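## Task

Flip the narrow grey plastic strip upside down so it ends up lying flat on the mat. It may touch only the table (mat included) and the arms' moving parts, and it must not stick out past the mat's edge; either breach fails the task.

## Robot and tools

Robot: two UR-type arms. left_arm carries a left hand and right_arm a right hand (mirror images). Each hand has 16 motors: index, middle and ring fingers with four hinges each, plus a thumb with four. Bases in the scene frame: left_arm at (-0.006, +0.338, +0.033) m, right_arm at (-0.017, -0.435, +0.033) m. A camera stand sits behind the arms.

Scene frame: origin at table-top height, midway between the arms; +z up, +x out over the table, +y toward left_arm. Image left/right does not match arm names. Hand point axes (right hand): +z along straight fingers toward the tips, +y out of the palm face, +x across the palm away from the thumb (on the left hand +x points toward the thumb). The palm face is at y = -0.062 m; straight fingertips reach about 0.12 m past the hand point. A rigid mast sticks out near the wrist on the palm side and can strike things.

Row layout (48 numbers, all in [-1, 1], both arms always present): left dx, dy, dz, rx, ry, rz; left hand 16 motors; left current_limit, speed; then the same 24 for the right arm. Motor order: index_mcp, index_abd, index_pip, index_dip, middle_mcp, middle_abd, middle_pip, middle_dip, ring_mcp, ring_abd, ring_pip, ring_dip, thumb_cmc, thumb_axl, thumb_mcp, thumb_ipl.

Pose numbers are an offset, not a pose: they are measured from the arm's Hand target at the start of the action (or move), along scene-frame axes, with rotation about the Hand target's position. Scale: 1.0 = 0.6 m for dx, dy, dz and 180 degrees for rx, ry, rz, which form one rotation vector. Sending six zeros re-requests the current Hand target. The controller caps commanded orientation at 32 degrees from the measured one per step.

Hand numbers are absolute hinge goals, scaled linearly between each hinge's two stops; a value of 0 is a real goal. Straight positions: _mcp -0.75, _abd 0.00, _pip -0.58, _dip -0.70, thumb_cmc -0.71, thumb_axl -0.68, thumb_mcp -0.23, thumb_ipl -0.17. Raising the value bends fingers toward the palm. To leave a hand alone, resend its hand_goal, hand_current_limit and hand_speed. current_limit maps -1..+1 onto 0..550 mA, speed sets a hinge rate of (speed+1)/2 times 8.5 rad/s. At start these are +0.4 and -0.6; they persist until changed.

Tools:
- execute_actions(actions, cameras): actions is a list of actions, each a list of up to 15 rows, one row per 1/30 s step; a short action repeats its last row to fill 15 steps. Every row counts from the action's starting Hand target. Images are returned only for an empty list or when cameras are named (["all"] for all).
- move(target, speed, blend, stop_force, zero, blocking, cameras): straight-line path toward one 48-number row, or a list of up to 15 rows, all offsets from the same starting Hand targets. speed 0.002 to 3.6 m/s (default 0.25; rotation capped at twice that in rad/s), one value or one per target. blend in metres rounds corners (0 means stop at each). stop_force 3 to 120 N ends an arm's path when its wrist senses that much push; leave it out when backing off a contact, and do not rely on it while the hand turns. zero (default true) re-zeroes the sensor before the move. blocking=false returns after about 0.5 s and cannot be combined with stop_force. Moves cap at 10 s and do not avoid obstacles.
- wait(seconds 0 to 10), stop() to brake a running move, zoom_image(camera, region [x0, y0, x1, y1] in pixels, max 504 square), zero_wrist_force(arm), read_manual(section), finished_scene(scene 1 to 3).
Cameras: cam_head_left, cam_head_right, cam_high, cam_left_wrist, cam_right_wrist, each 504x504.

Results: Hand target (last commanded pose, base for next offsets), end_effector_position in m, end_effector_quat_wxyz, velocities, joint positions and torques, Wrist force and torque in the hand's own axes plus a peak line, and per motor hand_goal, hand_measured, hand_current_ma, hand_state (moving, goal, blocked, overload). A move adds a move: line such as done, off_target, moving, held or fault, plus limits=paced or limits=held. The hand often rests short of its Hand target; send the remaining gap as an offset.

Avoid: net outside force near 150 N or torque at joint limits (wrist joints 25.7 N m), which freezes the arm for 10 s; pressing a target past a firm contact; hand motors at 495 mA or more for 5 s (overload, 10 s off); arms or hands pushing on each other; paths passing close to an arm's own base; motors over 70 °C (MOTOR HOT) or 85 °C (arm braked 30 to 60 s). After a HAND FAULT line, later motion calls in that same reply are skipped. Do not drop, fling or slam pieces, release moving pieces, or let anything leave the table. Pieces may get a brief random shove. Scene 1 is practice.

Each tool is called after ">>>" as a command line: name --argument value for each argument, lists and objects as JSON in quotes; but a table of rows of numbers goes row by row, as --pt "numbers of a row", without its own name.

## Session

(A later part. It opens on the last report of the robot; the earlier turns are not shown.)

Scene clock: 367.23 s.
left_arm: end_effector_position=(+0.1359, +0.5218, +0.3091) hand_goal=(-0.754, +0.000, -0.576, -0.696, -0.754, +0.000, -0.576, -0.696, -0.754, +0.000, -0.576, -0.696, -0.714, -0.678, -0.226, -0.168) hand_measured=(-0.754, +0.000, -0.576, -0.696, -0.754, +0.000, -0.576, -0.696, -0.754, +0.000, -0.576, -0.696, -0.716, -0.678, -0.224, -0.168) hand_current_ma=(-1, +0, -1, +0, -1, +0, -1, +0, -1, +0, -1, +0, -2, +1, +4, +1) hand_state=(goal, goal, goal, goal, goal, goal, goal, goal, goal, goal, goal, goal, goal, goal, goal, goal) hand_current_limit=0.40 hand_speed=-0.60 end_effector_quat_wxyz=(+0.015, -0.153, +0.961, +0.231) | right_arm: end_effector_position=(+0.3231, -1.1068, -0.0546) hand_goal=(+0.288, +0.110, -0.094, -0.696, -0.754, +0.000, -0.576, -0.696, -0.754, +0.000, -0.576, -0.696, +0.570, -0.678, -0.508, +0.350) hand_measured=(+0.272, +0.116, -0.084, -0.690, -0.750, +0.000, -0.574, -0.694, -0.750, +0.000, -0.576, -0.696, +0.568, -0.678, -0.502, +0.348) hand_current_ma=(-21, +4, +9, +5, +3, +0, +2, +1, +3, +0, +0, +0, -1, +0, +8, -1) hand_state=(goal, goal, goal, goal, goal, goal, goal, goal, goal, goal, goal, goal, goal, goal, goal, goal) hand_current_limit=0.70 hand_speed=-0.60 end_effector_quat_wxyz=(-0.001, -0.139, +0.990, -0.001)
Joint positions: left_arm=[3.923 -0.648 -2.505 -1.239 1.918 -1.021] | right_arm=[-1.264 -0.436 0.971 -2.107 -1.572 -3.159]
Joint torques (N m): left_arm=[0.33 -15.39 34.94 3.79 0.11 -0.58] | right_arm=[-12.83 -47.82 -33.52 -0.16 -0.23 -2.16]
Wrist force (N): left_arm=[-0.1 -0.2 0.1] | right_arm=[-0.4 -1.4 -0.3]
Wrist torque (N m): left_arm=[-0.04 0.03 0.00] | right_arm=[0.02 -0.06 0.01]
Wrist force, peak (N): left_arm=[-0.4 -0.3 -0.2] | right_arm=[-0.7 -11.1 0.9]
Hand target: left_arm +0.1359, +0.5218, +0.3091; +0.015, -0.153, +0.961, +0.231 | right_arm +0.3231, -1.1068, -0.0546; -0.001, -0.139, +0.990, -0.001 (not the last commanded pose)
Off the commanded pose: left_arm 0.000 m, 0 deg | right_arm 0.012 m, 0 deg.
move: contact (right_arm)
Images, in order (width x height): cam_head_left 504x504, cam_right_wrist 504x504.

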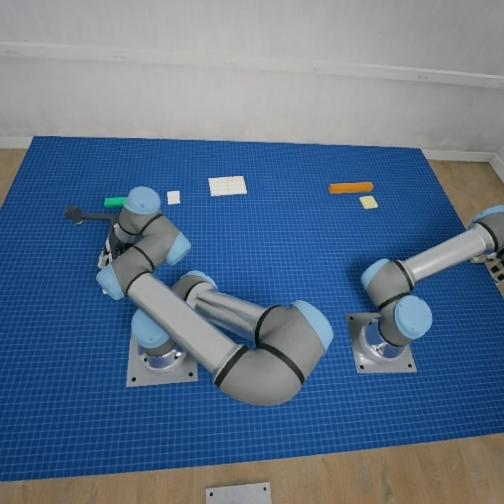

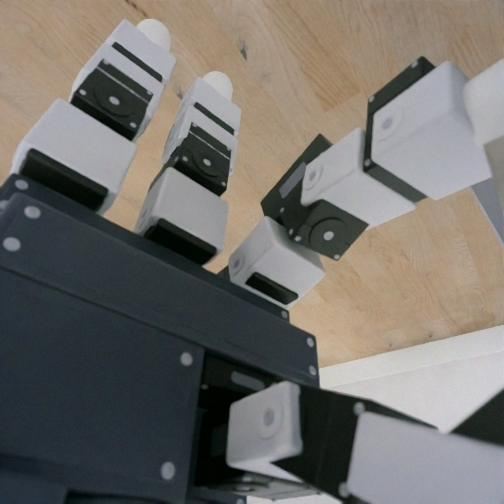

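>>> move --pt "0 0 0 0 0 0 -0.754 0 -0.576 -0.696 -0.754 0 -0.576 -0.696 -0.754 0 -0.576 -0.696 -0.714 -0.678 -0.226 -0.168 0.4 -0.6 0 -0.005 0 0 0 0 0.288 0.11 -0.0949 -0.6957 -0.754 0 -0.576 -0.696 -0.754 0 -0.576 -0.696 0.571 -0.678 -0.507 0.351 0.7 -0.6" --speed 0.05

>>> move --pt "0 0 0 0 0 0 -0.754 0 -0.576 -0.696 -0.754 0 -0.576 -0.696 -0.754 0 -0.576 -0.696 -0.714 -0.678 -0.226 -0.168 0.4 -0.6 0 0 0 0 0 0 0.385 0.11 -0.0949 -0.6957 -0.754 0 -0.576 -0.696 -0.754 0 -0.576 -0.696 0.571 -0.678 -0.36 0.351 0.7 -0.93" --cameras '["cam_head_left","cam_right_wrist"]'

>>> zoom_image --camera "cam_head_left" --region '[454, 235, 504, 285]'

>>> zoom_image --camera "cam_right_wrist" --region '[354, 50, 504, 200]'

Scene clock: 378.67 s.
left_arm: end_effector_position=(+0.1359, +0.5218, +0.3091) hand_goal=(-0.754, +0.000, -0.576, -0.696, -0.754, +0.000, -0.576, -0.696, -0.754, +0.000, -0.576, -0.696, -0.714, -0.678, -0.226, -0.168) hand_measured=(-0.754, +0.000, -0.576, -0.696, -0.754, +0.000, -0.576, -0.696, -0.754, +0.000, -0.576, -0.696, -0.716, -0.678, -0.224, -0.168) hand_current_ma=(-1, +0, -1, +0, -1, +0, -1, +0, -1, +0, -1, +0, -2, +1, +4, +1) hand_state=(goal, goal, goal, goal, goal, goal, goal, goal, goal, goal, goal, goal, goal, goal, goal, goal) hand_current_limit=0.40 hand_speed=-0.60 end_effector_quat_wxyz=(+0.015, -0.153, +0.961, +0.231) | right_arm: end_effector_position=(+0.3231, -1.1097, -0.0546) hand_goal=(+0.288, +0.110, -0.094, -0.696, -0.754, +0.000, -0.576, -0.696, -0.754, +0.000, -0.576, -0.696, +0.570, -0.678, -0.508, +0.350) hand_measured=(+0.274, +0.114, -0.094, -0.694, -0.750, +0.000, -0.574, -0.694, -0.750, +0.000, -0.576, -0.696, +0.568, -0.678, -0.502, +0.348) hand_current_ma=(-19, +2, +0, +1, +3, +0, +2, +1, +3, +0, +0, +0, -1, +0, +8, -1) hand_state=(goal, goal, goal, goal, goal, goal, goal, goal, goal, goal, goal, goal, goal, goal, goal, goal) hand_current_limit=0.70 hand_speed=-0.60 end_effector_quat_wxyz=(-0.001, -0.139, +0.990, -0.001)
Joint positions: left_arm=[3.923 -0.648 -2.505 -1.239 1.918 -1.021] | right_arm=[-1.264 -0.429 0.957 -2.099 -1.572 -3.16]
Joint torques (N m): left_arm=[0.02 -15.38 34.93 3.83 0.2 -0.58] | right_arm=[-13.55 -45.94 -35.03 -0.12 -0.09 -2.1]
Wrist force (N): left_arm=[-0.3 -0.3 0.2] | right_arm=[-0.4 -0.1 -0.2]
Wrist torque (N m): left_arm=[-0.06 0.05 -0.02] | right_arm=[0.08 -0.09 0.09]
Wrist force, peak (N): left_arm=[-0.4 -0.4 0.1] | right_arm=[-0.6 -1.5 -0.3]
Hand target: left_arm +0.1359, +0.5218, +0.3091; +0.015, -0.153, +0.961, +0.231 | right_arm +0.3231, -1.1098, -0.0546; -0.001, -0.139, +0.990, -0.001
Off the commanded pose: left_arm 0.000 m, 0 deg | right_arm 0.000 m, 0 deg.
move: done

Scene clock: 379.67 s.
left_arm: end_effector_position=(+0.1359, +0.5218, +0.3091) hand_goal=(-0.754, +0.000, -0.576, -0.696, -0.754, +0.000, -0.576, -0.696, -0.754, +0.000, -0.576, -0.696, -0.714, -0.678, -0.226, -0.168) hand_measured=(-0.754, +0.000, -0.576, -0.696, -0.754, +0.000, -0.576, -0.696, -0.754, +0.000, -0.576, -0.696, -0.716, -0.678, -0.224, -0.168) hand_current_ma=(-1, +0, -1, +0, -1, +0, -1, +0, -1, +0, -1, +0, -2, +1, +4, +1) hand_state=(goal, goal, goal, goal, goal, goal, goal, goal, goal, goal, goal, goal, goal, goal, goal, goal) hand_current_limit=0.40 hand_speed=-0.60 end_effector_quat_wxyz=(+0.015, -0.153, +0.961, +0.231) | right_arm: end_effector_position=(+0.3231, -1.1098, -0.0546) hand_goal=(+0.384, +0.110, -0.094, -0.696, -0.754, +0.000, -0.576, -0.696, -0.754, +0.000, -0.576, -0.696, +0.570, -0.678, -0.360, +0.350) hand_measured=(+0.360, +0.114, -0.094, -0.694, -0.750, +0.000, -0.574, -0.694, -0.750, +0.000, -0.576, -0.696, +0.568, -0.678, -0.360, +0.348) hand_current_ma=(-40, +2, +0, +1, +3, +0, +2, +1, +3, +0, +0, +0, -1, +0, +0, -1) hand_state=(blocked, goal, goal, goal, goal, goal, goal, goal, goal, goal, goal, goal, goal, goal, goal, goal) hand_current_limit=0.70 hand_speed=-0.93 end_effector_quat_wxyz=(-0.001, -0.139, +0.990, -0.001)
Joint positions: left_arm=[3.923 -0.648 -2.505 -1.239 1.918 -1.021] | right_arm=[-1.265 -0.429 0.956 -2.099 -1.572 -3.16]
Joint torques (N m): left_arm=[0.45 -15.6 35.47 4.03 0.09 -0.58] | right_arm=[-13.33 -47.91 -34.06 -0.3 0.05 -2.25]
Wrist force (N): left_arm=[0.0 -0.1 0.0] | right_arm=[-0.2 0.2 -0.4]
Wrist torque (N m): left_arm=[-0.02 0.00 0.01] | right_arm=[0.11 -0.10 0.10]
Wrist force, peak (N): left_arm=[-0.3 -0.3 0.1] | right_arm=[-0.4 0.1 -0.6]
Hand target: left_arm +0.1359, +0.5218, +0.3091; +0.015, -0.153, +0.961, +0.231 | right_arm +0.3231, -1.1098, -0.0546; -0.001, -0.139, +0.990, -0.001
Off the commanded pose: left_arm 0.000 m, 0 deg | right_arm 0.000 m, 0 deg.
move: done
Images, in order (width x height): cam_head_left 504x504, cam_right_wrist 504x504.

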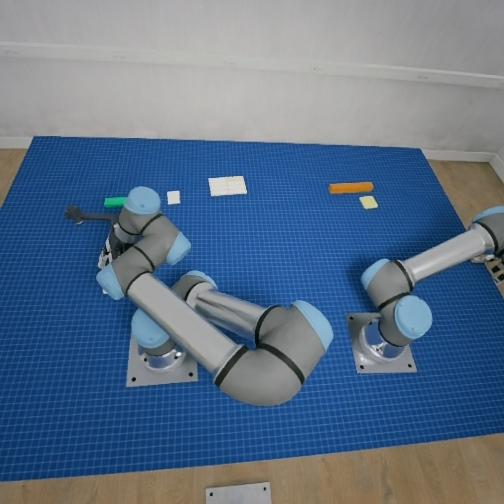

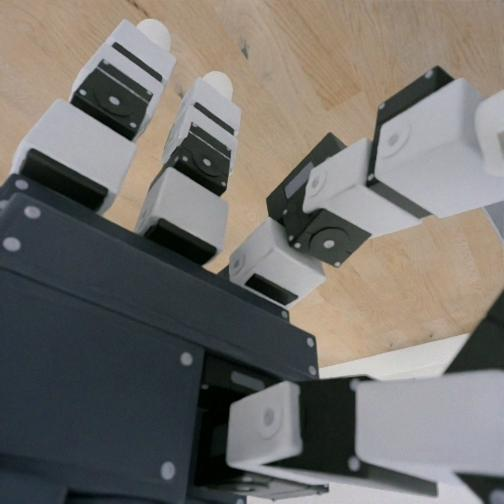

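Scaled by 10.080 from the camera's 504x504 image, which has a finer 720x720 frame.

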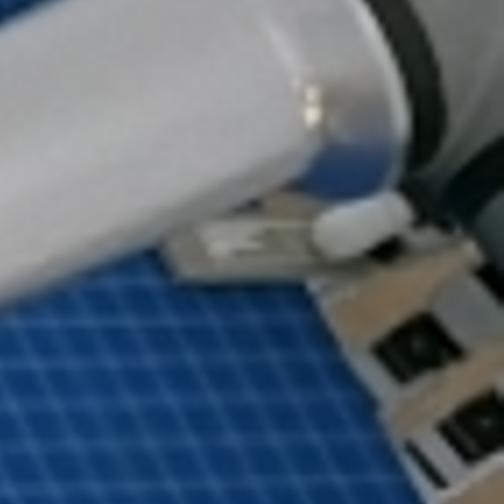

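Scaled by 3.360 from the camera's 504x504 image, which has a finer 720x720 frame.

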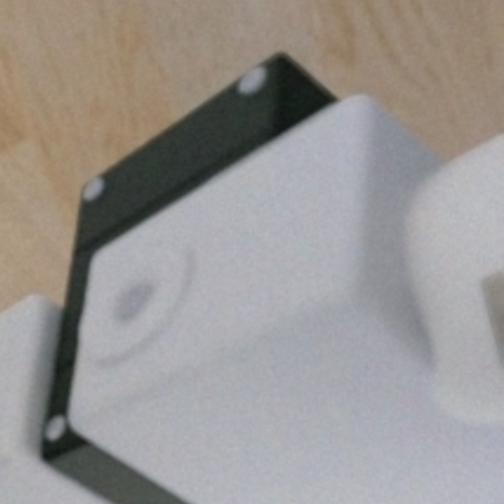

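>>> move --pt "0 0 0 0 0 0 -0.754 0 -0.576 -0.696 -0.754 0 -0.576 -0.696 -0.754 0 -0.576 -0.696 -0.714 -0.678 -0.226 -0.168 0.4 -0.6 0 0 0 0 0 0 0.41 0.11 -0.0949 -0.6957 -0.754 0 -0.576 -0.696 -0.754 0 -0.576 -0.696 0.571 -0.678 -0.29 0.351 0.7 -0.93"

>>> move --pt "0 0 0 0 0 0 -0.754 0 -0.576 -0.696 -0.754 0 -0.576 -0.696 -0.754 0 -0.576 -0.696 -0.714 -0.678 -0.226 -0.168 0.4 -0.6 0 0 0 0 0 0 0.45 0.11 -0.0949 -0.6957 -0.754 0 -0.576 -0.696 -0.754 0 -0.576 -0.696 0.571 -0.678 -0.25 0.351 0.7 -0.94" --cameras '["cam_head_left","cam_right_wrist"]'

>>> zoom_image --camera "cam_head_left" --region '[454, 235, 504, 285]'

Scene clock: 384.30 s.
left_arm: end_effector_position=(+0.1359, +0.5218, +0.3091) hand_goal=(-0.754, +0.000, -0.576, -0.696, -0.754, +0.000, -0.576, -0.696, -0.754, +0.000, -0.576, -0.696, -0.714, -0.678, -0.226, -0.168) hand_measured=(-0.754, +0.000, -0.576, -0.696, -0.754, +0.000, -0.576, -0.696, -0.754, +0.000, -0.576, -0.696, -0.716, -0.678, -0.224, -0.168) hand_current_ma=(-1, +0, -1, +0, -1, +0, -1, +0, -1, +0, -1, +0, -2, +1, +4, +1) hand_state=(goal, goal, goal, goal, goal, goal, goal, goal, goal, goal, goal, goal, goal, goal, goal, goal) hand_current_limit=0.40 hand_speed=-0.60 end_effector_quat_wxyz=(+0.015, -0.153, +0.961, +0.231) | right_arm: end_effector_position=(+0.3231, -1.1098, -0.0546) hand_goal=(+0.410, +0.110, -0.094, -0.696, -0.754, +0.000, -0.576, -0.696, -0.754, +0.000, -0.576, -0.696, +0.570, -0.678, -0.290, +0.350) hand_measured=(+0.374, +0.112, -0.104, -0.698, -0.750, +0.000, -0.574, -0.694, -0.750, +0.000, -0.576, -0.696, +0.570, -0.678, -0.336, +0.340) hand_current_ma=(-71, +1, -10, -1, +3, +0, +2, +1, +3, +0, +0, +0, +0, +0, -131, -14) hand_state=(blocked, goal, goal, goal, goal, goal, goal, goal, goal, goal, goal, goal, goal, goal, blocked, goal) hand_current_limit=0.70 hand_speed=-0.93 end_effector_quat_wxyz=(-0.001, -0.139, +0.990, -0.001)
Joint positions: left_arm=[3.923 -0.648 -2.505 -1.239 1.918 -1.021] | right_arm=[-1.265 -0.429 0.956 -2.099 -1.572 -3.16]
Joint torques (N m): left_arm=[0.29 -16.09 35.86 4.11 0.1 -0.5] | right_arm=[-13.13 -48.01 -33.47 -1.18 0.24 -1.95]
Wrist force (N): left_arm=[0.0 -0.2 -0.4] | right_arm=[-0.3 -0.7 -0.7]
Wrist torque (N m): left_arm=[0.00 -0.01 0.01] | right_arm=[0.01 -0.10 0.10]
Wrist force, peak (N): left_arm=[-0.4 -0.4 -0.1] | right_arm=[-0.3 -0.8 -0.7]
Hand target: left_arm +0.1359, +0.5218, +0.3091; +0.015, -0.153, +0.961, +0.231 | right_arm +0.3231, -1.1098, -0.0546; -0.001, -0.139, +0.990, -0.001
Off the commanded pose: left_arm 0.000 m, 0 deg | right_arm 0.000 m, 0 deg.
move: done

Scene clock: 384.80 s.
left_arm: end_effector_position=(+0.1359, +0.5218, +0.3091) hand_goal=(-0.754, +0.000, -0.576, -0.696, -0.754, +0.000, -0.576, -0.696, -0.754, +0.000, -0.576, -0.696, -0.714, -0.678, -0.226, -0.168) hand_measured=(-0.754, +0.000, -0.576, -0.696, -0.754, +0.000, -0.576, -0.696, -0.754, +0.000, -0.576, -0.696, -0.716, -0.678, -0.224, -0.168) hand_current_ma=(-1, +0, -1, +0, -1, +0, -1, +0, -1, +0, -1, +0, -2, +1, +4, +1) hand_state=(goal, goal, goal, goal, goal, goal, goal, goal, goal, goal, goal, goal, goal, goal, goal, goal) hand_current_limit=0.40 hand_speed=-0.60 end_effector_quat_wxyz=(+0.015, -0.153, +0.961, +0.231) | right_arm: end_effector_position=(+0.3231, -1.1098, -0.0546) hand_goal=(+0.450, +0.110, -0.094, -0.696, -0.754, +0.000, -0.576, -0.696, -0.754, +0.000, -0.576, -0.696, +0.570, -0.678, -0.250, +0.350) hand_measured=(+0.374, +0.112, -0.112, -0.702, -0.750, +0.000, -0.574, -0.694, -0.750, +0.000, -0.576, -0.696, +0.570, -0.678, -0.324, +0.334) hand_current_ma=(-210, +1, -22, -4, +3, +0, +2, +1, +3, +0, +0, +0, +0, +0, -268, -29) hand_state=(blocked, goal, goal, goal, goal, goal, goal, goal, goal, goal, goal, goal, goal, goal, blocked, goal) hand_current_limit=0.70 hand_speed=-0.94 end_effector_quat_wxyz=(-0.001, -0.139, +0.990, -0.001)
Joint positions: left_arm=[3.923 -0.648 -2.505 -1.239 1.918 -1.021] | right_arm=[-1.265 -0.429 0.956 -2.099 -1.572 -3.16]
Joint torques (N m): left_arm=[-0.52 -15.3 35.36 3.91 0.07 -0.58] | right_arm=[-13.39 -48.13 -32.47 -1.24 0.33 -1.85]
Wrist force (N): left_arm=[-0.2 -0.3 0.0] | right_arm=[-0.5 -1.2 -0.9]
Wrist torque (N m): left_arm=[-0.04 0.03 0.00] | right_arm=[-0.05 -0.09 0.09]
Wrist force, peak (N): left_arm=[0.0 -0.4 0.1] | right_arm=[-0.4 -1.3 -1.1]
Hand target: left_arm +0.1359, +0.5218, +0.3091; +0.015, -0.153, +0.961, +0.231 | right_arm +0.3231, -1.1098, -0.0546; -0.001, -0.139, +0.990, -0.001
Off the commanded pose: left_arm 0.000 m, 0 deg | right_arm 0.000 m, 0 deg.
move: done
Images, in order (width x height): cam_head_left 504x504, cam_right_wrist 504x504.

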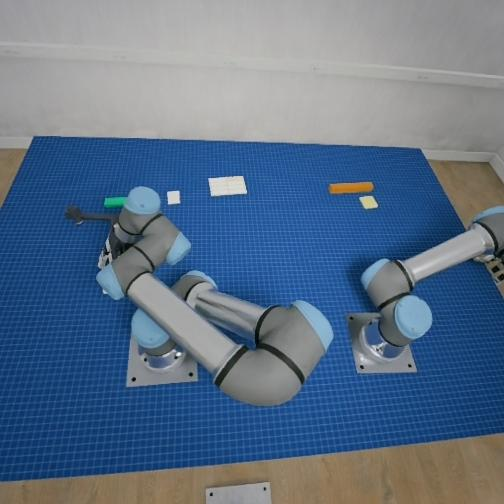

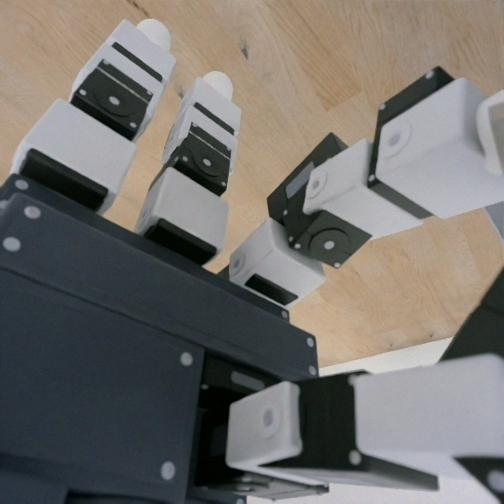

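Scaled by 10.080 from the camera's 504x504 image, which has a finer 720x720 frame.

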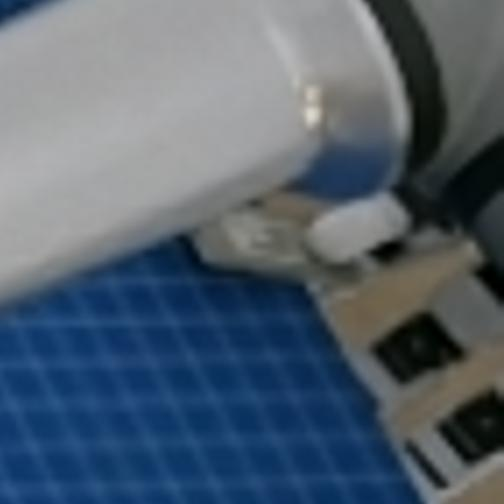

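>>> move --pt "0 0 0 0 0 0 -0.754 0 -0.576 -0.696 -0.754 0 -0.576 -0.696 -0.754 0 -0.576 -0.696 -0.714 -0.678 -0.226 -0.168 0.4 -0.6 0 0 0 0 0 0 0.39 0.11 -0.0949 -0.6957 -0.754 0 -0.576 -0.696 -0.754 0 -0.576 -0.696 0.571 -0.678 -0.38 0.351 0.7 -0.94"

>>> move --pt "0 0 0 0 0 0 -0.754 0 -0.576 -0.696 -0.754 0 -0.576 -0.696 -0.754 0 -0.576 -0.696 -0.714 -0.678 -0.226 -0.168 0.4 -0.6 0 0 0 0 0 0 0.39 0.11 -0.0949 -0.6957 -0.754 0 -0.576 -0.696 -0.754 0 -0.576 -0.696 0.571 -0.678 -0.32 0.21 0.7 -0.9"

>>> move --pt "0 0 0 0 0 0 -0.754 0 -0.576 -0.696 -0.754 0 -0.576 -0.696 -0.754 0 -0.576 -0.696 -0.714 -0.678 -0.226 -0.168 0.4 -0.6 0 0 0 0 0 0 0.42 0.11 -0.0949 -0.6957 -0.754 0 -0.576 -0.696 -0.754 0 -0.576 -0.696 0.571 -0.678 -0.22 0.21 0.7 -0.94" --cameras '["cam_head_left"]'

>>> zoom_image --camera "cam_head_left" --region '[454, 235, 504, 285]'

Scene clock: 409.23 s.
left_arm: end_effector_position=(+0.1359, +0.5218, +0.3091) hand_goal=(-0.754, +0.000, -0.576, -0.696, -0.754, +0.000, -0.576, -0.696, -0.754, +0.000, -0.576, -0.696, -0.714, -0.678, -0.226, -0.168) hand_measured=(-0.754, +0.000, -0.576, -0.696, -0.754, +0.000, -0.576, -0.696, -0.754, +0.000, -0.576, -0.696, -0.716, -0.678, -0.224, -0.168) hand_current_ma=(-1, +0, -1, +0, -1, +0, -1, +0, -1, +0, -1, +0, -2, +1, +4, +1) hand_state=(goal, goal, goal, goal, goal, goal, goal, goal, goal, goal, goal, goal, goal, goal, goal, goal) hand_current_limit=0.40 hand_speed=-0.60 end_effector_quat_wxyz=(+0.015, -0.153, +0.961, +0.231) | right_arm: end_effector_position=(+0.3231, -1.1098, -0.0546) hand_goal=(+0.390, +0.110, -0.094, -0.696, -0.754, +0.000, -0.576, -0.696, -0.754, +0.000, -0.576, -0.696, +0.570, -0.678, -0.380, +0.350) hand_measured=(+0.366, +0.112, -0.102, -0.700, -0.750, +0.000, -0.574, -0.694, -0.750, +0.000, -0.576, -0.696, +0.570, -0.678, -0.370, +0.348) hand_current_ma=(-40, +0, -7, -2, +3, +0, +2, +1, +3, +0, +0, +0, +0, +0, +16, -1) hand_state=(blocked, goal, goal, goal, goal, goal, goal, goal, goal, goal, goal, goal, goal, goal, goal, goal) hand_current_limit=0.70 hand_speed=-0.94 end_effector_quat_wxyz=(-0.001, -0.139, +0.990, -0.001)
Joint positions: left_arm=[3.923 -0.648 -2.505 -1.239 1.918 -1.021] | right_arm=[-1.265 -0.429 0.956 -2.099 -1.572 -3.16]
Joint torques (N m): left_arm=[-0.28 -16.11 36.66 3.95 0.04 -0.61] | right_arm=[-12.32 -47.89 -29.59 -2.23 0.54 -1.72]
Wrist force (N): left_arm=[0.0 -0.1 0.0] | right_arm=[-0.2 0.0 -0.3]
Wrist torque (N m): left_arm=[-0.01 0.00 0.00] | right_arm=[0.10 -0.11 0.11]
Wrist force, peak (N): left_arm=[-0.4 -0.3 0.3] | right_arm=[-0.3 -1.2 -1.2]
Hand target: left_arm +0.1359, +0.5218, +0.3091; +0.015, -0.153, +0.961, +0.231 | right_arm +0.3231, -1.1098, -0.0546; -0.001, -0.139, +0.990, -0.001
Off the commanded pose: left_arm 0.000 m, 0 deg | right_arm 0.000 m, 0 deg.
move: done

Scene clock: 410.00 s.
left_arm: end_effector_position=(+0.1359, +0.5218, +0.3091) hand_goal=(-0.754, +0.000, -0.576, -0.696, -0.754, +0.000, -0.576, -0.696, -0.754, +0.000, -0.576, -0.696, -0.714, -0.678, -0.226, -0.168) hand_measured=(-0.754, +0.000, -0.576, -0.696, -0.754, +0.000, -0.576, -0.696, -0.754, +0.000, -0.576, -0.696, -0.716, -0.678, -0.224, -0.168) hand_current_ma=(-1, +0, -1, +0, -1, +0, -1, +0, -1, +0, -1, +0, -2, +1, +4, +1) hand_state=(goal, goal, goal, goal, goal, goal, goal, goal, goal, goal, goal, goal, goal, goal, goal, goal) hand_current_limit=0.40 hand_speed=-0.60 end_effector_quat_wxyz=(+0.015, -0.153, +0.961, +0.231) | right_arm: end_effector_position=(+0.3231, -1.1098, -0.0546) hand_goal=(+0.390, +0.110, -0.094, -0.696, -0.754, +0.000, -0.576, -0.696, -0.754, +0.000, -0.576, -0.696, +0.570, -0.678, -0.320, +0.210) hand_measured=(+0.366, +0.112, -0.102, -0.700, -0.750, +0.000, -0.574, -0.694, -0.750, +0.000, -0.576, -0.696, +0.570, -0.678, -0.318, +0.214) hand_current_ma=(-40, +0, -7, -2, +3, +0, +2, +1, +3, +0, +0, +0, +0, +0, +2, +4) hand_state=(blocked, goal, goal, goal, goal, goal, goal, goal, goal, goal, goal, goal, goal, goal, goal, goal) hand_current_limit=0.70 hand_speed=-0.90 end_effector_quat_wxyz=(-0.001, -0.139, +0.990, -0.001)
Joint positions: left_arm=[3.923 -0.648 -2.505 -1.239 1.918 -1.021] | right_arm=[-1.265 -0.429 0.956 -2.099 -1.572 -3.16]
Joint torques (N m): left_arm=[0.48 -16.59 35.78 4.04 0.07 -0.63] | right_arm=[-12.32 -48.45 -29.52 -2.34 0.6 -1.66]
Wrist force (N): left_arm=[-0.2 0.0 -0.2] | right_arm=[-0.4 0.0 -0.3]
Wrist torque (N m): left_arm=[0.03 0.02 -0.01] | right_arm=[0.10 -0.08 0.10]
Wrist force, peak (N): left_arm=[0.0 -0.4 0.0] | right_arm=[-0.5 -0.4 -0.6]
Hand target: left_arm +0.1359, +0.5218, +0.3091; +0.015, -0.153, +0.961, +0.231 | right_arm +0.3231, -1.1098, -0.0546; -0.001, -0.139, +0.990, -0.001
Off the commanded pose: left_arm 0.000 m, 0 deg | right_arm 0.000 m, 0 deg.
move: done

Scene clock: 410.73 s.
left_arm: end_effector_position=(+0.1359, +0.5218, +0.3091) hand_goal=(-0.754, +0.000, -0.576, -0.696, -0.754, +0.000, -0.576, -0.696, -0.754, +0.000, -0.576, -0.696, -0.714, -0.678, -0.226, -0.168) hand_measured=(-0.754, +0.000, -0.576, -0.696, -0.754, +0.000, -0.576, -0.696, -0.754, +0.000, -0.576, -0.696, -0.716, -0.678, -0.224, -0.168) hand_current_ma=(-1, +0, -1, +0, -1, +0, -1, +0, -1, +0, -1, +0, -2, +1, +4, +1) hand_state=(goal, goal, goal, goal, goal, goal, goal, goal, goal, goal, goal, goal, goal, goal, goal, goal) hand_current_limit=0.40 hand_speed=-0.60 end_effector_quat_wxyz=(+0.015, -0.153, +0.961, +0.231) | right_arm: end_effector_position=(+0.3231, -1.1098, -0.0546) hand_goal=(+0.420, +0.110, -0.094, -0.696, -0.754, +0.000, -0.576, -0.696, -0.754, +0.000, -0.576, -0.696, +0.570, -0.678, -0.220, +0.210) hand_measured=(+0.390, +0.112, -0.104, -0.700, -0.750, +0.000, -0.574, -0.694, -0.750, +0.000, -0.576, -0.696, +0.570, -0.678, -0.280, +0.202) hand_current_ma=(-56, +0, -10, -2, +3, +0, +2, +1, +3, +0, +0, +0, +0, +0, -195, -12) hand_state=(blocked, goal, goal, goal, goal, goal, goal, goal, goal, goal, goal, goal, goal, goal, blocked, goal) hand_current_limit=0.70 hand_speed=-0.94 end_effector_quat_wxyz=(-0.001, -0.139, +0.990, -0.001)
Joint positions: left_arm=[3.923 -0.648 -2.505 -1.239 1.918 -1.021] | right_arm=[-1.265 -0.429 0.956 -2.099 -1.572 -3.16]
Joint torques (N m): left_arm=[0.36 -15.75 36.39 4.03 -0.05 -0.53] | right_arm=[-11.72 -48.31 -28.16 -2.54 0.68 -1.63]
Wrist force (N): left_arm=[-0.1 -0.1 0.1] | right_arm=[-0.2 -2.5 -1.7]
Wrist torque (N m): left_arm=[-0.03 0.03 -0.01] | right_arm=[-0.17 -0.11 0.09]
Wrist force, peak (N): left_arm=[0.1 -0.5 0.1] | right_arm=[-0.1 -2.5 -1.7]
Hand target: left_arm +0.1359, +0.5218, +0.3091; +0.015, -0.153, +0.961, +0.231 | right_arm +0.3231, -1.1098, -0.0546; -0.001, -0.139, +0.990, -0.001
Off the commanded pose: left_arm 0.000 m, 0 deg | right_arm 0.000 m, 0 deg.
move: done
Images, in order (width x height): cam_head_left 504x504.

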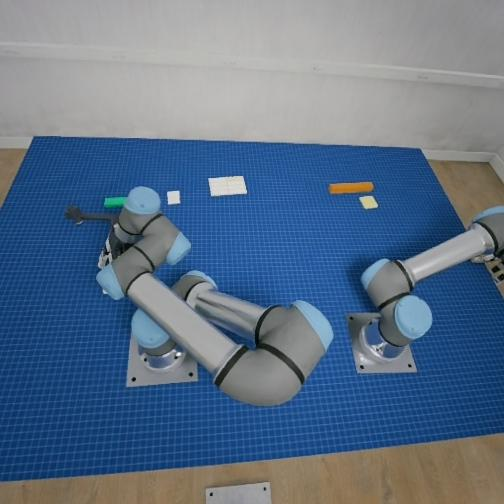

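Scaled by 10.080 from the camera's 504x504 image, which has a finer 720x720 frame.

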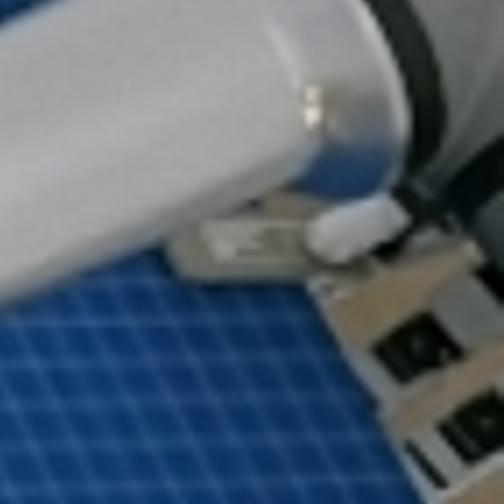

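>>> move --pt "0 0 0 0 0 0 -0.754 0 -0.576 -0.696 -0.754 0 -0.576 -0.696 -0.754 0 -0.576 -0.696 -0.714 -0.678 -0.226 -0.168 0.4 -0.6 0 0 0 0 0 0 0.46 0.11 -0.0949 -0.6957 -0.754 0 -0.576 -0.696 -0.754 0 -0.576 -0.696 0.571 -0.678 -0.18 0.21 0.7 -0.94"

>>> move --pt "0 0 0 0 0 0 -0.754 0 -0.576 -0.696 -0.754 0 -0.576 -0.696 -0.754 0 -0.576 -0.696 -0.714 -0.678 -0.226 -0.168 0.4 -0.6 0 0 0 0 0 0 0.49 0.11 -0.0949 -0.6957 -0.754 0 -0.576 -0.696 -0.754 0 -0.576 -0.696 0.571 -0.678 -0.165 0.21 0.7 -0.94" --cameras '["cam_head_left","cam_right_wrist"]'

>>> zoom_image --camera "cam_head_left" --region '[454, 235, 504, 285]'

Scene clock: 420.07 s.
left_arm: end_effector_position=(+0.1359, +0.5218, +0.3091) hand_goal=(-0.754, +0.000, -0.576, -0.696, -0.754, +0.000, -0.576, -0.696, -0.754, +0.000, -0.576, -0.696, -0.714, -0.678, -0.226, -0.168) hand_measured=(-0.754, +0.000, -0.576, -0.696, -0.754, +0.000, -0.576, -0.696, -0.754, +0.000, -0.576, -0.696, -0.716, -0.678, -0.224, -0.168) hand_current_ma=(-1, +0, -1, +0, -1, +0, -1, +0, -1, +0, -1, +0, -2, +1, +4, +1) hand_state=(goal, goal, goal, goal, goal, goal, goal, goal, goal, goal, goal, goal, goal, goal, goal, goal) hand_current_limit=0.40 hand_speed=-0.60 end_effector_quat_wxyz=(+0.015, -0.153, +0.961, +0.231) | right_arm: end_effector_position=(+0.3231, -1.1098, -0.0546) hand_goal=(+0.460, +0.110, -0.094, -0.696, -0.754, +0.000, -0.576, -0.696, -0.754, +0.000, -0.576, -0.696, +0.570, -0.678, -0.180, +0.210) hand_measured=(+0.390, +0.112, -0.108, -0.700, -0.750, +0.000, -0.574, -0.694, -0.750, +0.000, -0.576, -0.696, +0.570, -0.678, -0.272, +0.196) hand_current_ma=(-188, +0, -16, -3, +3, +0, +2, +1, +3, +0, +0, +0, +0, +0, -362, -28) hand_state=(blocked, goal, goal, goal, goal, goal, goal, goal, goal, goal, goal, goal, goal, goal, blocked, goal) hand_current_limit=0.70 hand_speed=-0.94 end_effector_quat_wxyz=(-0.001, -0.139, +0.990, -0.001)
Joint positions: left_arm=[3.923 -0.648 -2.505 -1.239 1.918 -1.021] | right_arm=[-1.265 -0.429 0.956 -2.099 -1.572 -3.16]
Joint torques (N m): left_arm=[0.7 -16.32 36.3 3.9 0.08 -0.53] | right_arm=[-11.88 -48.3 -25.09 -3.27 1.03 -1.47]
Wrist force (N): left_arm=[0.2 -0.1 0.1] | right_arm=[0.0 -3.5 -2.3]
Wrist torque (N m): left_arm=[-0.02 -0.02 0.02] | right_arm=[-0.28 -0.14 0.11]
Wrist force, peak (N): left_arm=[-0.1 -0.5 -0.2] | right_arm=[-0.1 -3.6 -2.5]
Hand target: left_arm +0.1359, +0.5218, +0.3091; +0.015, -0.153, +0.961, +0.231 | right_arm +0.3231, -1.1098, -0.0546; -0.001, -0.139, +0.990, -0.001
Off the commanded pose: left_arm 0.000 m, 0 deg | right_arm 0.000 m, 0 deg.
move: done

Scene clock: 420.57 s.
left_arm: end_effector_position=(+0.1359, +0.5218, +0.3091) hand_goal=(-0.754, +0.000, -0.576, -0.696, -0.754, +0.000, -0.576, -0.696, -0.754, +0.000, -0.576, -0.696, -0.714, -0.678, -0.226, -0.168) hand_measured=(-0.754, +0.000, -0.576, -0.696, -0.754, +0.000, -0.576, -0.696, -0.754, +0.000, -0.576, -0.696, -0.716, -0.678, -0.224, -0.168) hand_current_ma=(-1, +0, -1, +0, -1, +0, -1, +0, -1, +0, -1, +0, -2, +1, +4, +1) hand_state=(goal, goal, goal, goal, goal, goal, goal, goal, goal, goal, goal, goal, goal, goal, goal, goal) hand_current_limit=0.40 hand_speed=-0.60 end_effector_quat_wxyz=(+0.015, -0.153, +0.961, +0.231) | right_arm: end_effector_position=(+0.3231, -1.1098, -0.0546) hand_goal=(+0.490, +0.110, -0.094, -0.696, -0.754, +0.000, -0.576, -0.696, -0.754, +0.000, -0.576, -0.696, +0.570, -0.678, -0.166, +0.210) hand_measured=(+0.390, +0.112, -0.110, -0.700, -0.750, +0.000, -0.574, -0.694, -0.750, +0.000, -0.576, -0.696, +0.570, -0.678, -0.268, +0.192) hand_current_ma=(-314, +0, -19, -3, +3, +0, +2, +1, +3, +0, +0, +0, +0, +0, -427, -35) hand_state=(blocked, goal, goal, goal, goal, goal, goal, goal, goal, goal, goal, goal, goal, goal, blocked, goal) hand_current_limit=0.70 hand_speed=-0.94 end_effector_quat_wxyz=(-0.001, -0.139, +0.990, -0.001)
Joint positions: left_arm=[3.923 -0.648 -2.505 -1.239 1.918 -1.021] | right_arm=[-1.265 -0.429 0.956 -2.099 -1.572 -3.16]
Joint torques (N m): left_arm=[0.76 -16.64 36.16 3.92 0.04 -0.5] | right_arm=[-11.53 -48 -24.74 -3.31 0.95 -1.39]
Wrist force (N): left_arm=[-0.3 0.2 0.1] | right_arm=[0.0 -3.6 -2.6]
Wrist torque (N m): left_arm=[0.02 0.05 -0.03] | right_arm=[-0.29 -0.14 0.10]
Wrist force, peak (N): left_arm=[-0.1 0.0 -0.3] | right_arm=[0.0 -3.7 -2.5]
Hand target: left_arm +0.1359, +0.5218, +0.3091; +0.015, -0.153, +0.961, +0.231 | right_arm +0.3231, -1.1098, -0.0546; -0.001, -0.139, +0.990, -0.001
Off the commanded pose: left_arm 0.000 m, 0 deg | right_arm 0.000 m, 0 deg.
move: done
Images, in order (width x height): cam_head_left 504x504, cam_right_wrist 504x504.

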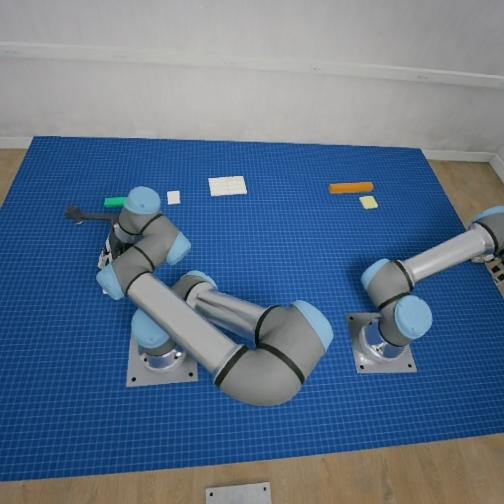

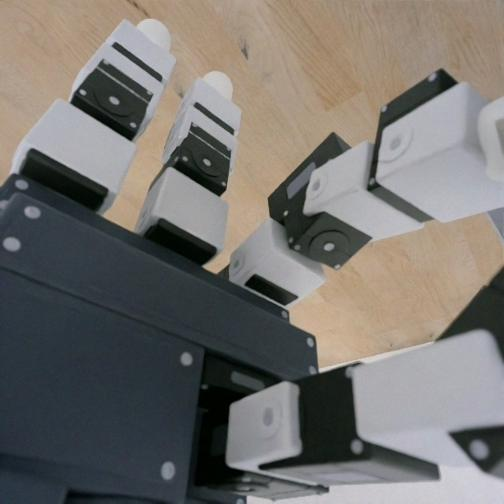

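Scaled by 10.080 from the camera's 504x504 image, which has a finer 720x720 frame.

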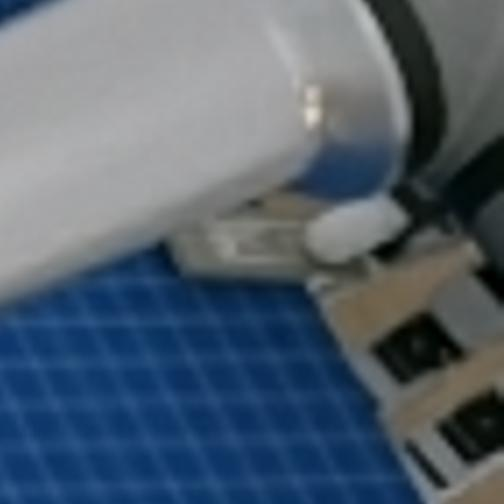

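>>> move --pt "0 0 0 0 0 0 -0.754 0 -0.576 -0.696 -0.754 0 -0.576 -0.696 -0.754 0 -0.576 -0.696 -0.714 -0.678 -0.226 -0.168 0.4 -0.6 0 -0.005 0.01 0 0 0 0.49 0.11 -0.0949 -0.6957 -0.754 0 -0.576 -0.696 -0.754 0 -0.576 -0.696 0.571 -0.678 -0.165 0.21 0.7 -0.94" --pt "0 0 0 0 0 0 -0.754 0 -0.576 -0.696 -0.754 0 -0.576 -0.696 -0.754 0 -0.576 -0.696 -0.714 -0.678 -0.226 -0.168 0.4 -0.6 0 -0.01 0.2 0 0 0 0.49 0.11 -0.0949 -0.6957 -0.754 0 -0.576 -0.696 -0.754 0 -0.576 -0.696 0.571 -0.678 -0.165 0.21 0.7 -0.94" --speed '[0.04,0.08]' --blend '[0.003,0]' --cameras '["cam_head_left","cam_right_wrist"]'

>>> zoom_image --camera "cam_head_left" --region '[444, 205, 504, 265]'

Scene clock: 428.50 s.
left_arm: end_effector_position=(+0.1359, +0.5218, +0.3091) hand_goal=(-0.754, +0.000, -0.576, -0.696, -0.754, +0.000, -0.576, -0.696, -0.754, +0.000, -0.576, -0.696, -0.714, -0.678, -0.226, -0.168) hand_measured=(-0.754, +0.000, -0.576, -0.696, -0.754, +0.000, -0.576, -0.696, -0.754, +0.000, -0.576, -0.696, -0.716, -0.678, -0.224, -0.168) hand_current_ma=(-1, +0, -1, +0, -1, +0, -1, +0, -1, +0, -1, +0, -2, +1, +4, +1) hand_state=(goal, goal, goal, goal, goal, goal, goal, goal, goal, goal, goal, goal, goal, goal, goal, goal) hand_current_limit=0.40 hand_speed=-0.60 end_effector_quat_wxyz=(+0.015, -0.153, +0.961, +0.231) | right_arm: end_effector_position=(+0.3231, -1.1158, +0.0652) hand_goal=(+0.490, +0.110, -0.094, -0.696, -0.754, +0.000, -0.576, -0.696, -0.754, +0.000, -0.576, -0.696, +0.570, -0.678, -0.166, +0.210) hand_measured=(+0.390, +0.112, -0.114, -0.702, -0.750, +0.000, -0.574, -0.694, -0.750, +0.000, -0.576, -0.696, +0.570, -0.678, -0.254, +0.186) hand_current_ma=(-314, +1, -28, -6, +3, +0, +2, +1, +3, +0, +0, +0, +0, +0, -342, -56) hand_state=(blocked, goal, blocked, goal, goal, goal, goal, goal, goal, goal, goal, goal, goal, goal, blocked, blocked) hand_current_limit=0.70 hand_speed=-0.94 end_effector_quat_wxyz=(-0.001, -0.139, +0.990, -0.001)
Joint positions: left_arm=[3.923 -0.648 -2.505 -1.239 1.918 -1.021] | right_arm=[-1.266 -0.561 0.891 -1.901 -1.572 -3.162]
Joint torques (N m): left_arm=[0.06 -17.16 36.21 3.94 0.06 -0.69] | right_arm=[-13.48 -67.76 -34.91 -0.49 1.56 -2.08]
Wrist force (N): left_arm=[0.1 -0.2 0.0] | right_arm=[-0.5 0.2 -0.2]
Wrist torque (N m): left_arm=[-0.02 0.00 0.01] | right_arm=[0.13 -0.07 0.08]
Wrist force, peak (N): left_arm=[0.0 -0.6 0.1] | right_arm=[0.0 -3.9 -2.4]
Hand target: left_arm +0.1359, +0.5218, +0.3091; +0.015, -0.153, +0.961, +0.231 | right_arm +0.3231, -1.1158, +0.0654; -0.001, -0.139, +0.990, -0.001
Off the commanded pose: left_arm 0.000 m, 0 deg | right_arm 0.000 m, 0 deg.
move: done
Images, in order (width x height): cam_head_left 504x504, cam_right_wrist 504x504.

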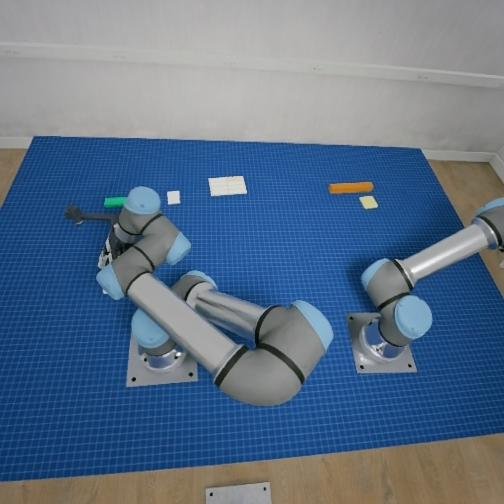

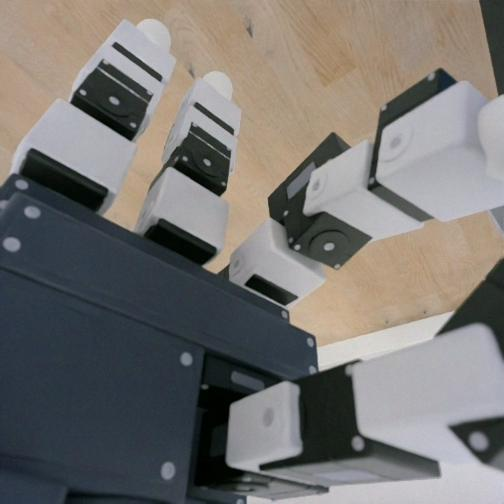

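Scaled by 8.400 from the camera's 504x504 image, which has a finer 720x720 frame.

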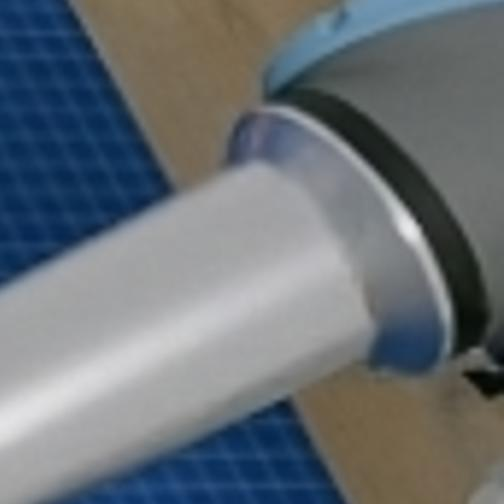

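>>> move --pt "0 0 0 0 0 0 -0.754 0 -0.576 -0.696 -0.754 0 -0.576 -0.696 -0.754 0 -0.576 -0.696 -0.714 -0.678 -0.226 -0.168 0.4 -0.6 0.0948 0.5097 0.3913 0 0 0 0.49 0.11 -0.0949 -0.6957 -0.754 0 -0.576 -0.696 -0.754 0 -0.576 -0.696 0.571 -0.678 -0.165 0.21 0.7 -0.94" --pt "0 0 0 0 0 0 -0.754 0 -0.576 -0.696 -0.754 0 -0.576 -0.696 -0.754 0 -0.576 -0.696 -0.714 -0.678 -0.226 -0.168 0.4 -0.6 0.0948 0.6897 0.4313 0 0 -0.55 0.49 0.11 -0.0949 -0.6957 -0.754 0 -0.576 -0.696 -0.754 0 -0.576 -0.696 0.571 -0.678 -0.165 0.21 0.7 -0.94" --pt "0 0 0 0 0 0 -0.754 0 -0.576 -0.696 -0.754 0 -0.576 -0.696 -0.754 0 -0.576 -0.696 -0.714 -0.678 -0.226 -0.168 0.4 -0.6 0.0582 0.823 0.4313 0 0 0.961 0.49 0.11 -0.0949 -0.6957 -0.754 0 -0.576 -0.696 -0.754 0 -0.576 -0.696 0.571 -0.678 -0.165 0.21 0.7 -0.94" --speed '[0.25,0.3,0.3]' --blend '[0.04,0.03,0]' --cameras '["cam_head_left","cam_head_right","cam_high","cam_right_wrist"]'

Scene clock: 450.60 s.
left_arm: end_effector_position=(+0.1359, +0.5218, +0.3091) hand_goal=(-0.754, +0.000, -0.576, -0.696, -0.754, +0.000, -0.576, -0.696, -0.754, +0.000, -0.576, -0.696, -0.714, -0.678, -0.226, -0.168) hand_measured=(-0.754, +0.000, -0.576, -0.696, -0.754, +0.000, -0.576, -0.696, -0.754, +0.000, -0.576, -0.696, -0.716, -0.678, -0.224, -0.168) hand_current_ma=(-1, +0, -1, +0, -1, +0, -1, +0, -1, +0, -1, +0, -2, +1, +4, +1) hand_state=(goal, goal, goal, goal, goal, goal, goal, goal, goal, goal, goal, goal, goal, goal, goal, goal) hand_current_limit=0.40 hand_speed=-0.60 end_effector_quat_wxyz=(+0.015, -0.153, +0.961, +0.231) | right_arm: end_effector_position=(+0.3580, -0.6220, +0.3242) hand_goal=(+0.490, +0.110, -0.094, -0.696, -0.754, +0.000, -0.576, -0.696, -0.754, +0.000, -0.576, -0.696, +0.570, -0.678, -0.166, +0.210) hand_measured=(+0.390, +0.112, -0.114, -0.702, -0.750, +0.000, -0.574, -0.694, -0.750, +0.000, -0.576, -0.696, +0.570, -0.678, -0.254, +0.186) hand_current_ma=(-314, +1, -28, -6, +3, +0, +2, +1, +3, +0, +0, +0, +0, +0, -341, -56) hand_state=(blocked, goal, blocked, goal, goal, goal, goal, goal, goal, goal, goal, goal, goal, goal, blocked, blocked) hand_current_limit=0.70 hand_speed=-0.94 end_effector_quat_wxyz=(-0.001, +0.997, +0.079, +0.001)
Joint positions: left_arm=[3.923 -0.648 -2.505 -1.239 1.918 -1.021] | right_arm=[-0.553 -1.845 1.975 -1.701 -1.569 0.815]
Joint torques (N m): left_arm=[0.51 -17.55 37.64 3.89 0.09 -0.76] | right_arm=[11.53 0.34 -37.25 -4.37 -2.83 1.97]
Wrist force (N): left_arm=[-0.2 -0.1 0.0] | right_arm=[0.1 0.2 -0.1]
Wrist torque (N m): left_arm=[-0.01 0.04 -0.01] | right_arm=[0.12 -0.13 0.01]
Wrist force, peak (N): left_arm=[-0.3 -0.5 -0.3] | right_arm=[-1.0 1.0 -0.5]
Hand target: left_arm +0.1359, +0.5218, +0.3091; +0.015, -0.153, +0.961, +0.231 | right_arm +0.3580, -0.6220, +0.3242; -0.001, +0.997, +0.078, +0.001
Off the commanded pose: left_arm 0.000 m, 0 deg | right_arm 0.000 m, 0 deg.
move: done
Images, in order (width x height): cam_head_left 504x504, cam_head_right 504x504, cam_high 504x504, cam_right_wrist 504x504.

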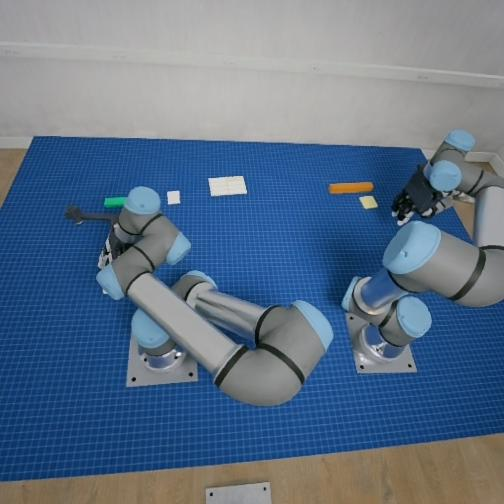

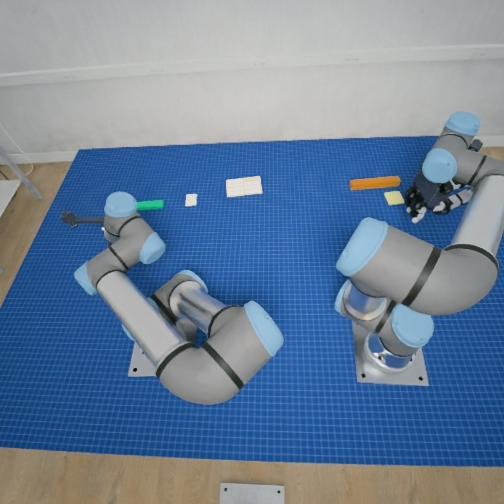

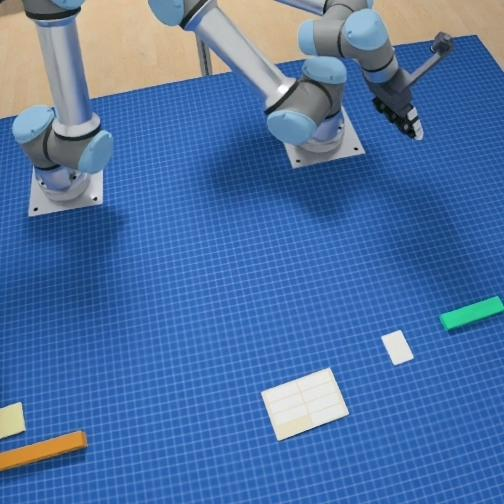

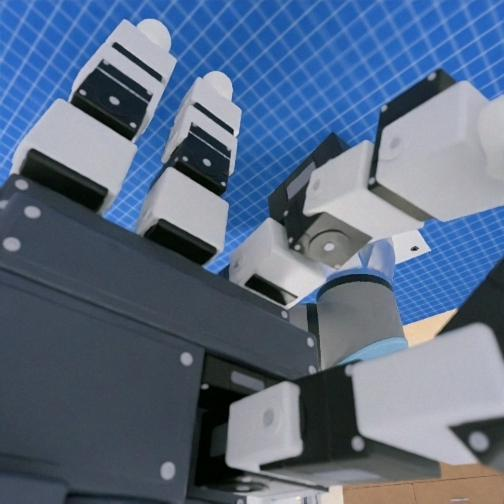

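>>> zoom_image --camera "cam_head_left" --region '[380, 155, 450, 225]'

>>> zoom_image --camera "cam_head_right" --region '[395, 155, 465, 225]'

>>> zoom_image --camera "cam_right_wrist" --region '[354, 50, 504, 200]'

Scaled by 7.200 from the camera's 504x504 image, which has a finer 720x720 frame.

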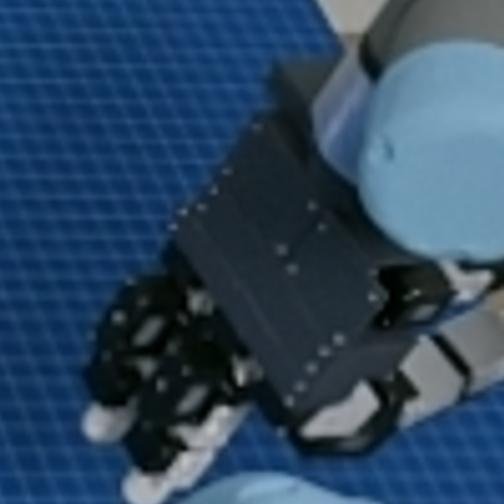

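Scaled by 7.200 from the camera's 504x504 image, which has a finer 720x720 frame.

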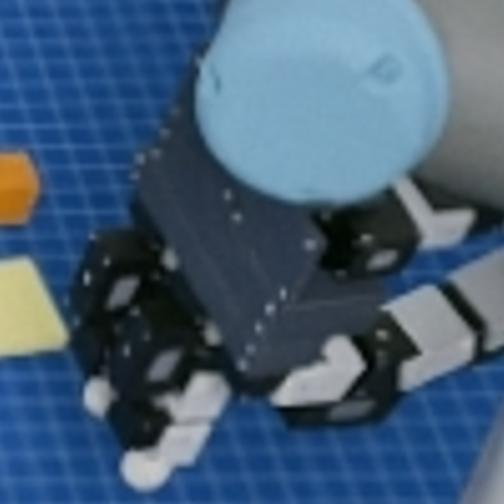

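Scaled by 3.360 from the camera's 504x504 image, which has a finer 720x720 frame.

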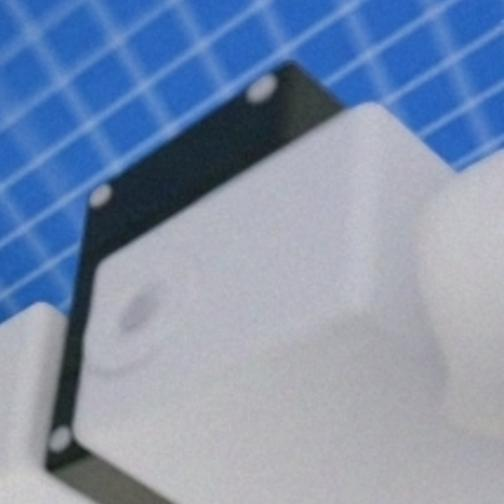

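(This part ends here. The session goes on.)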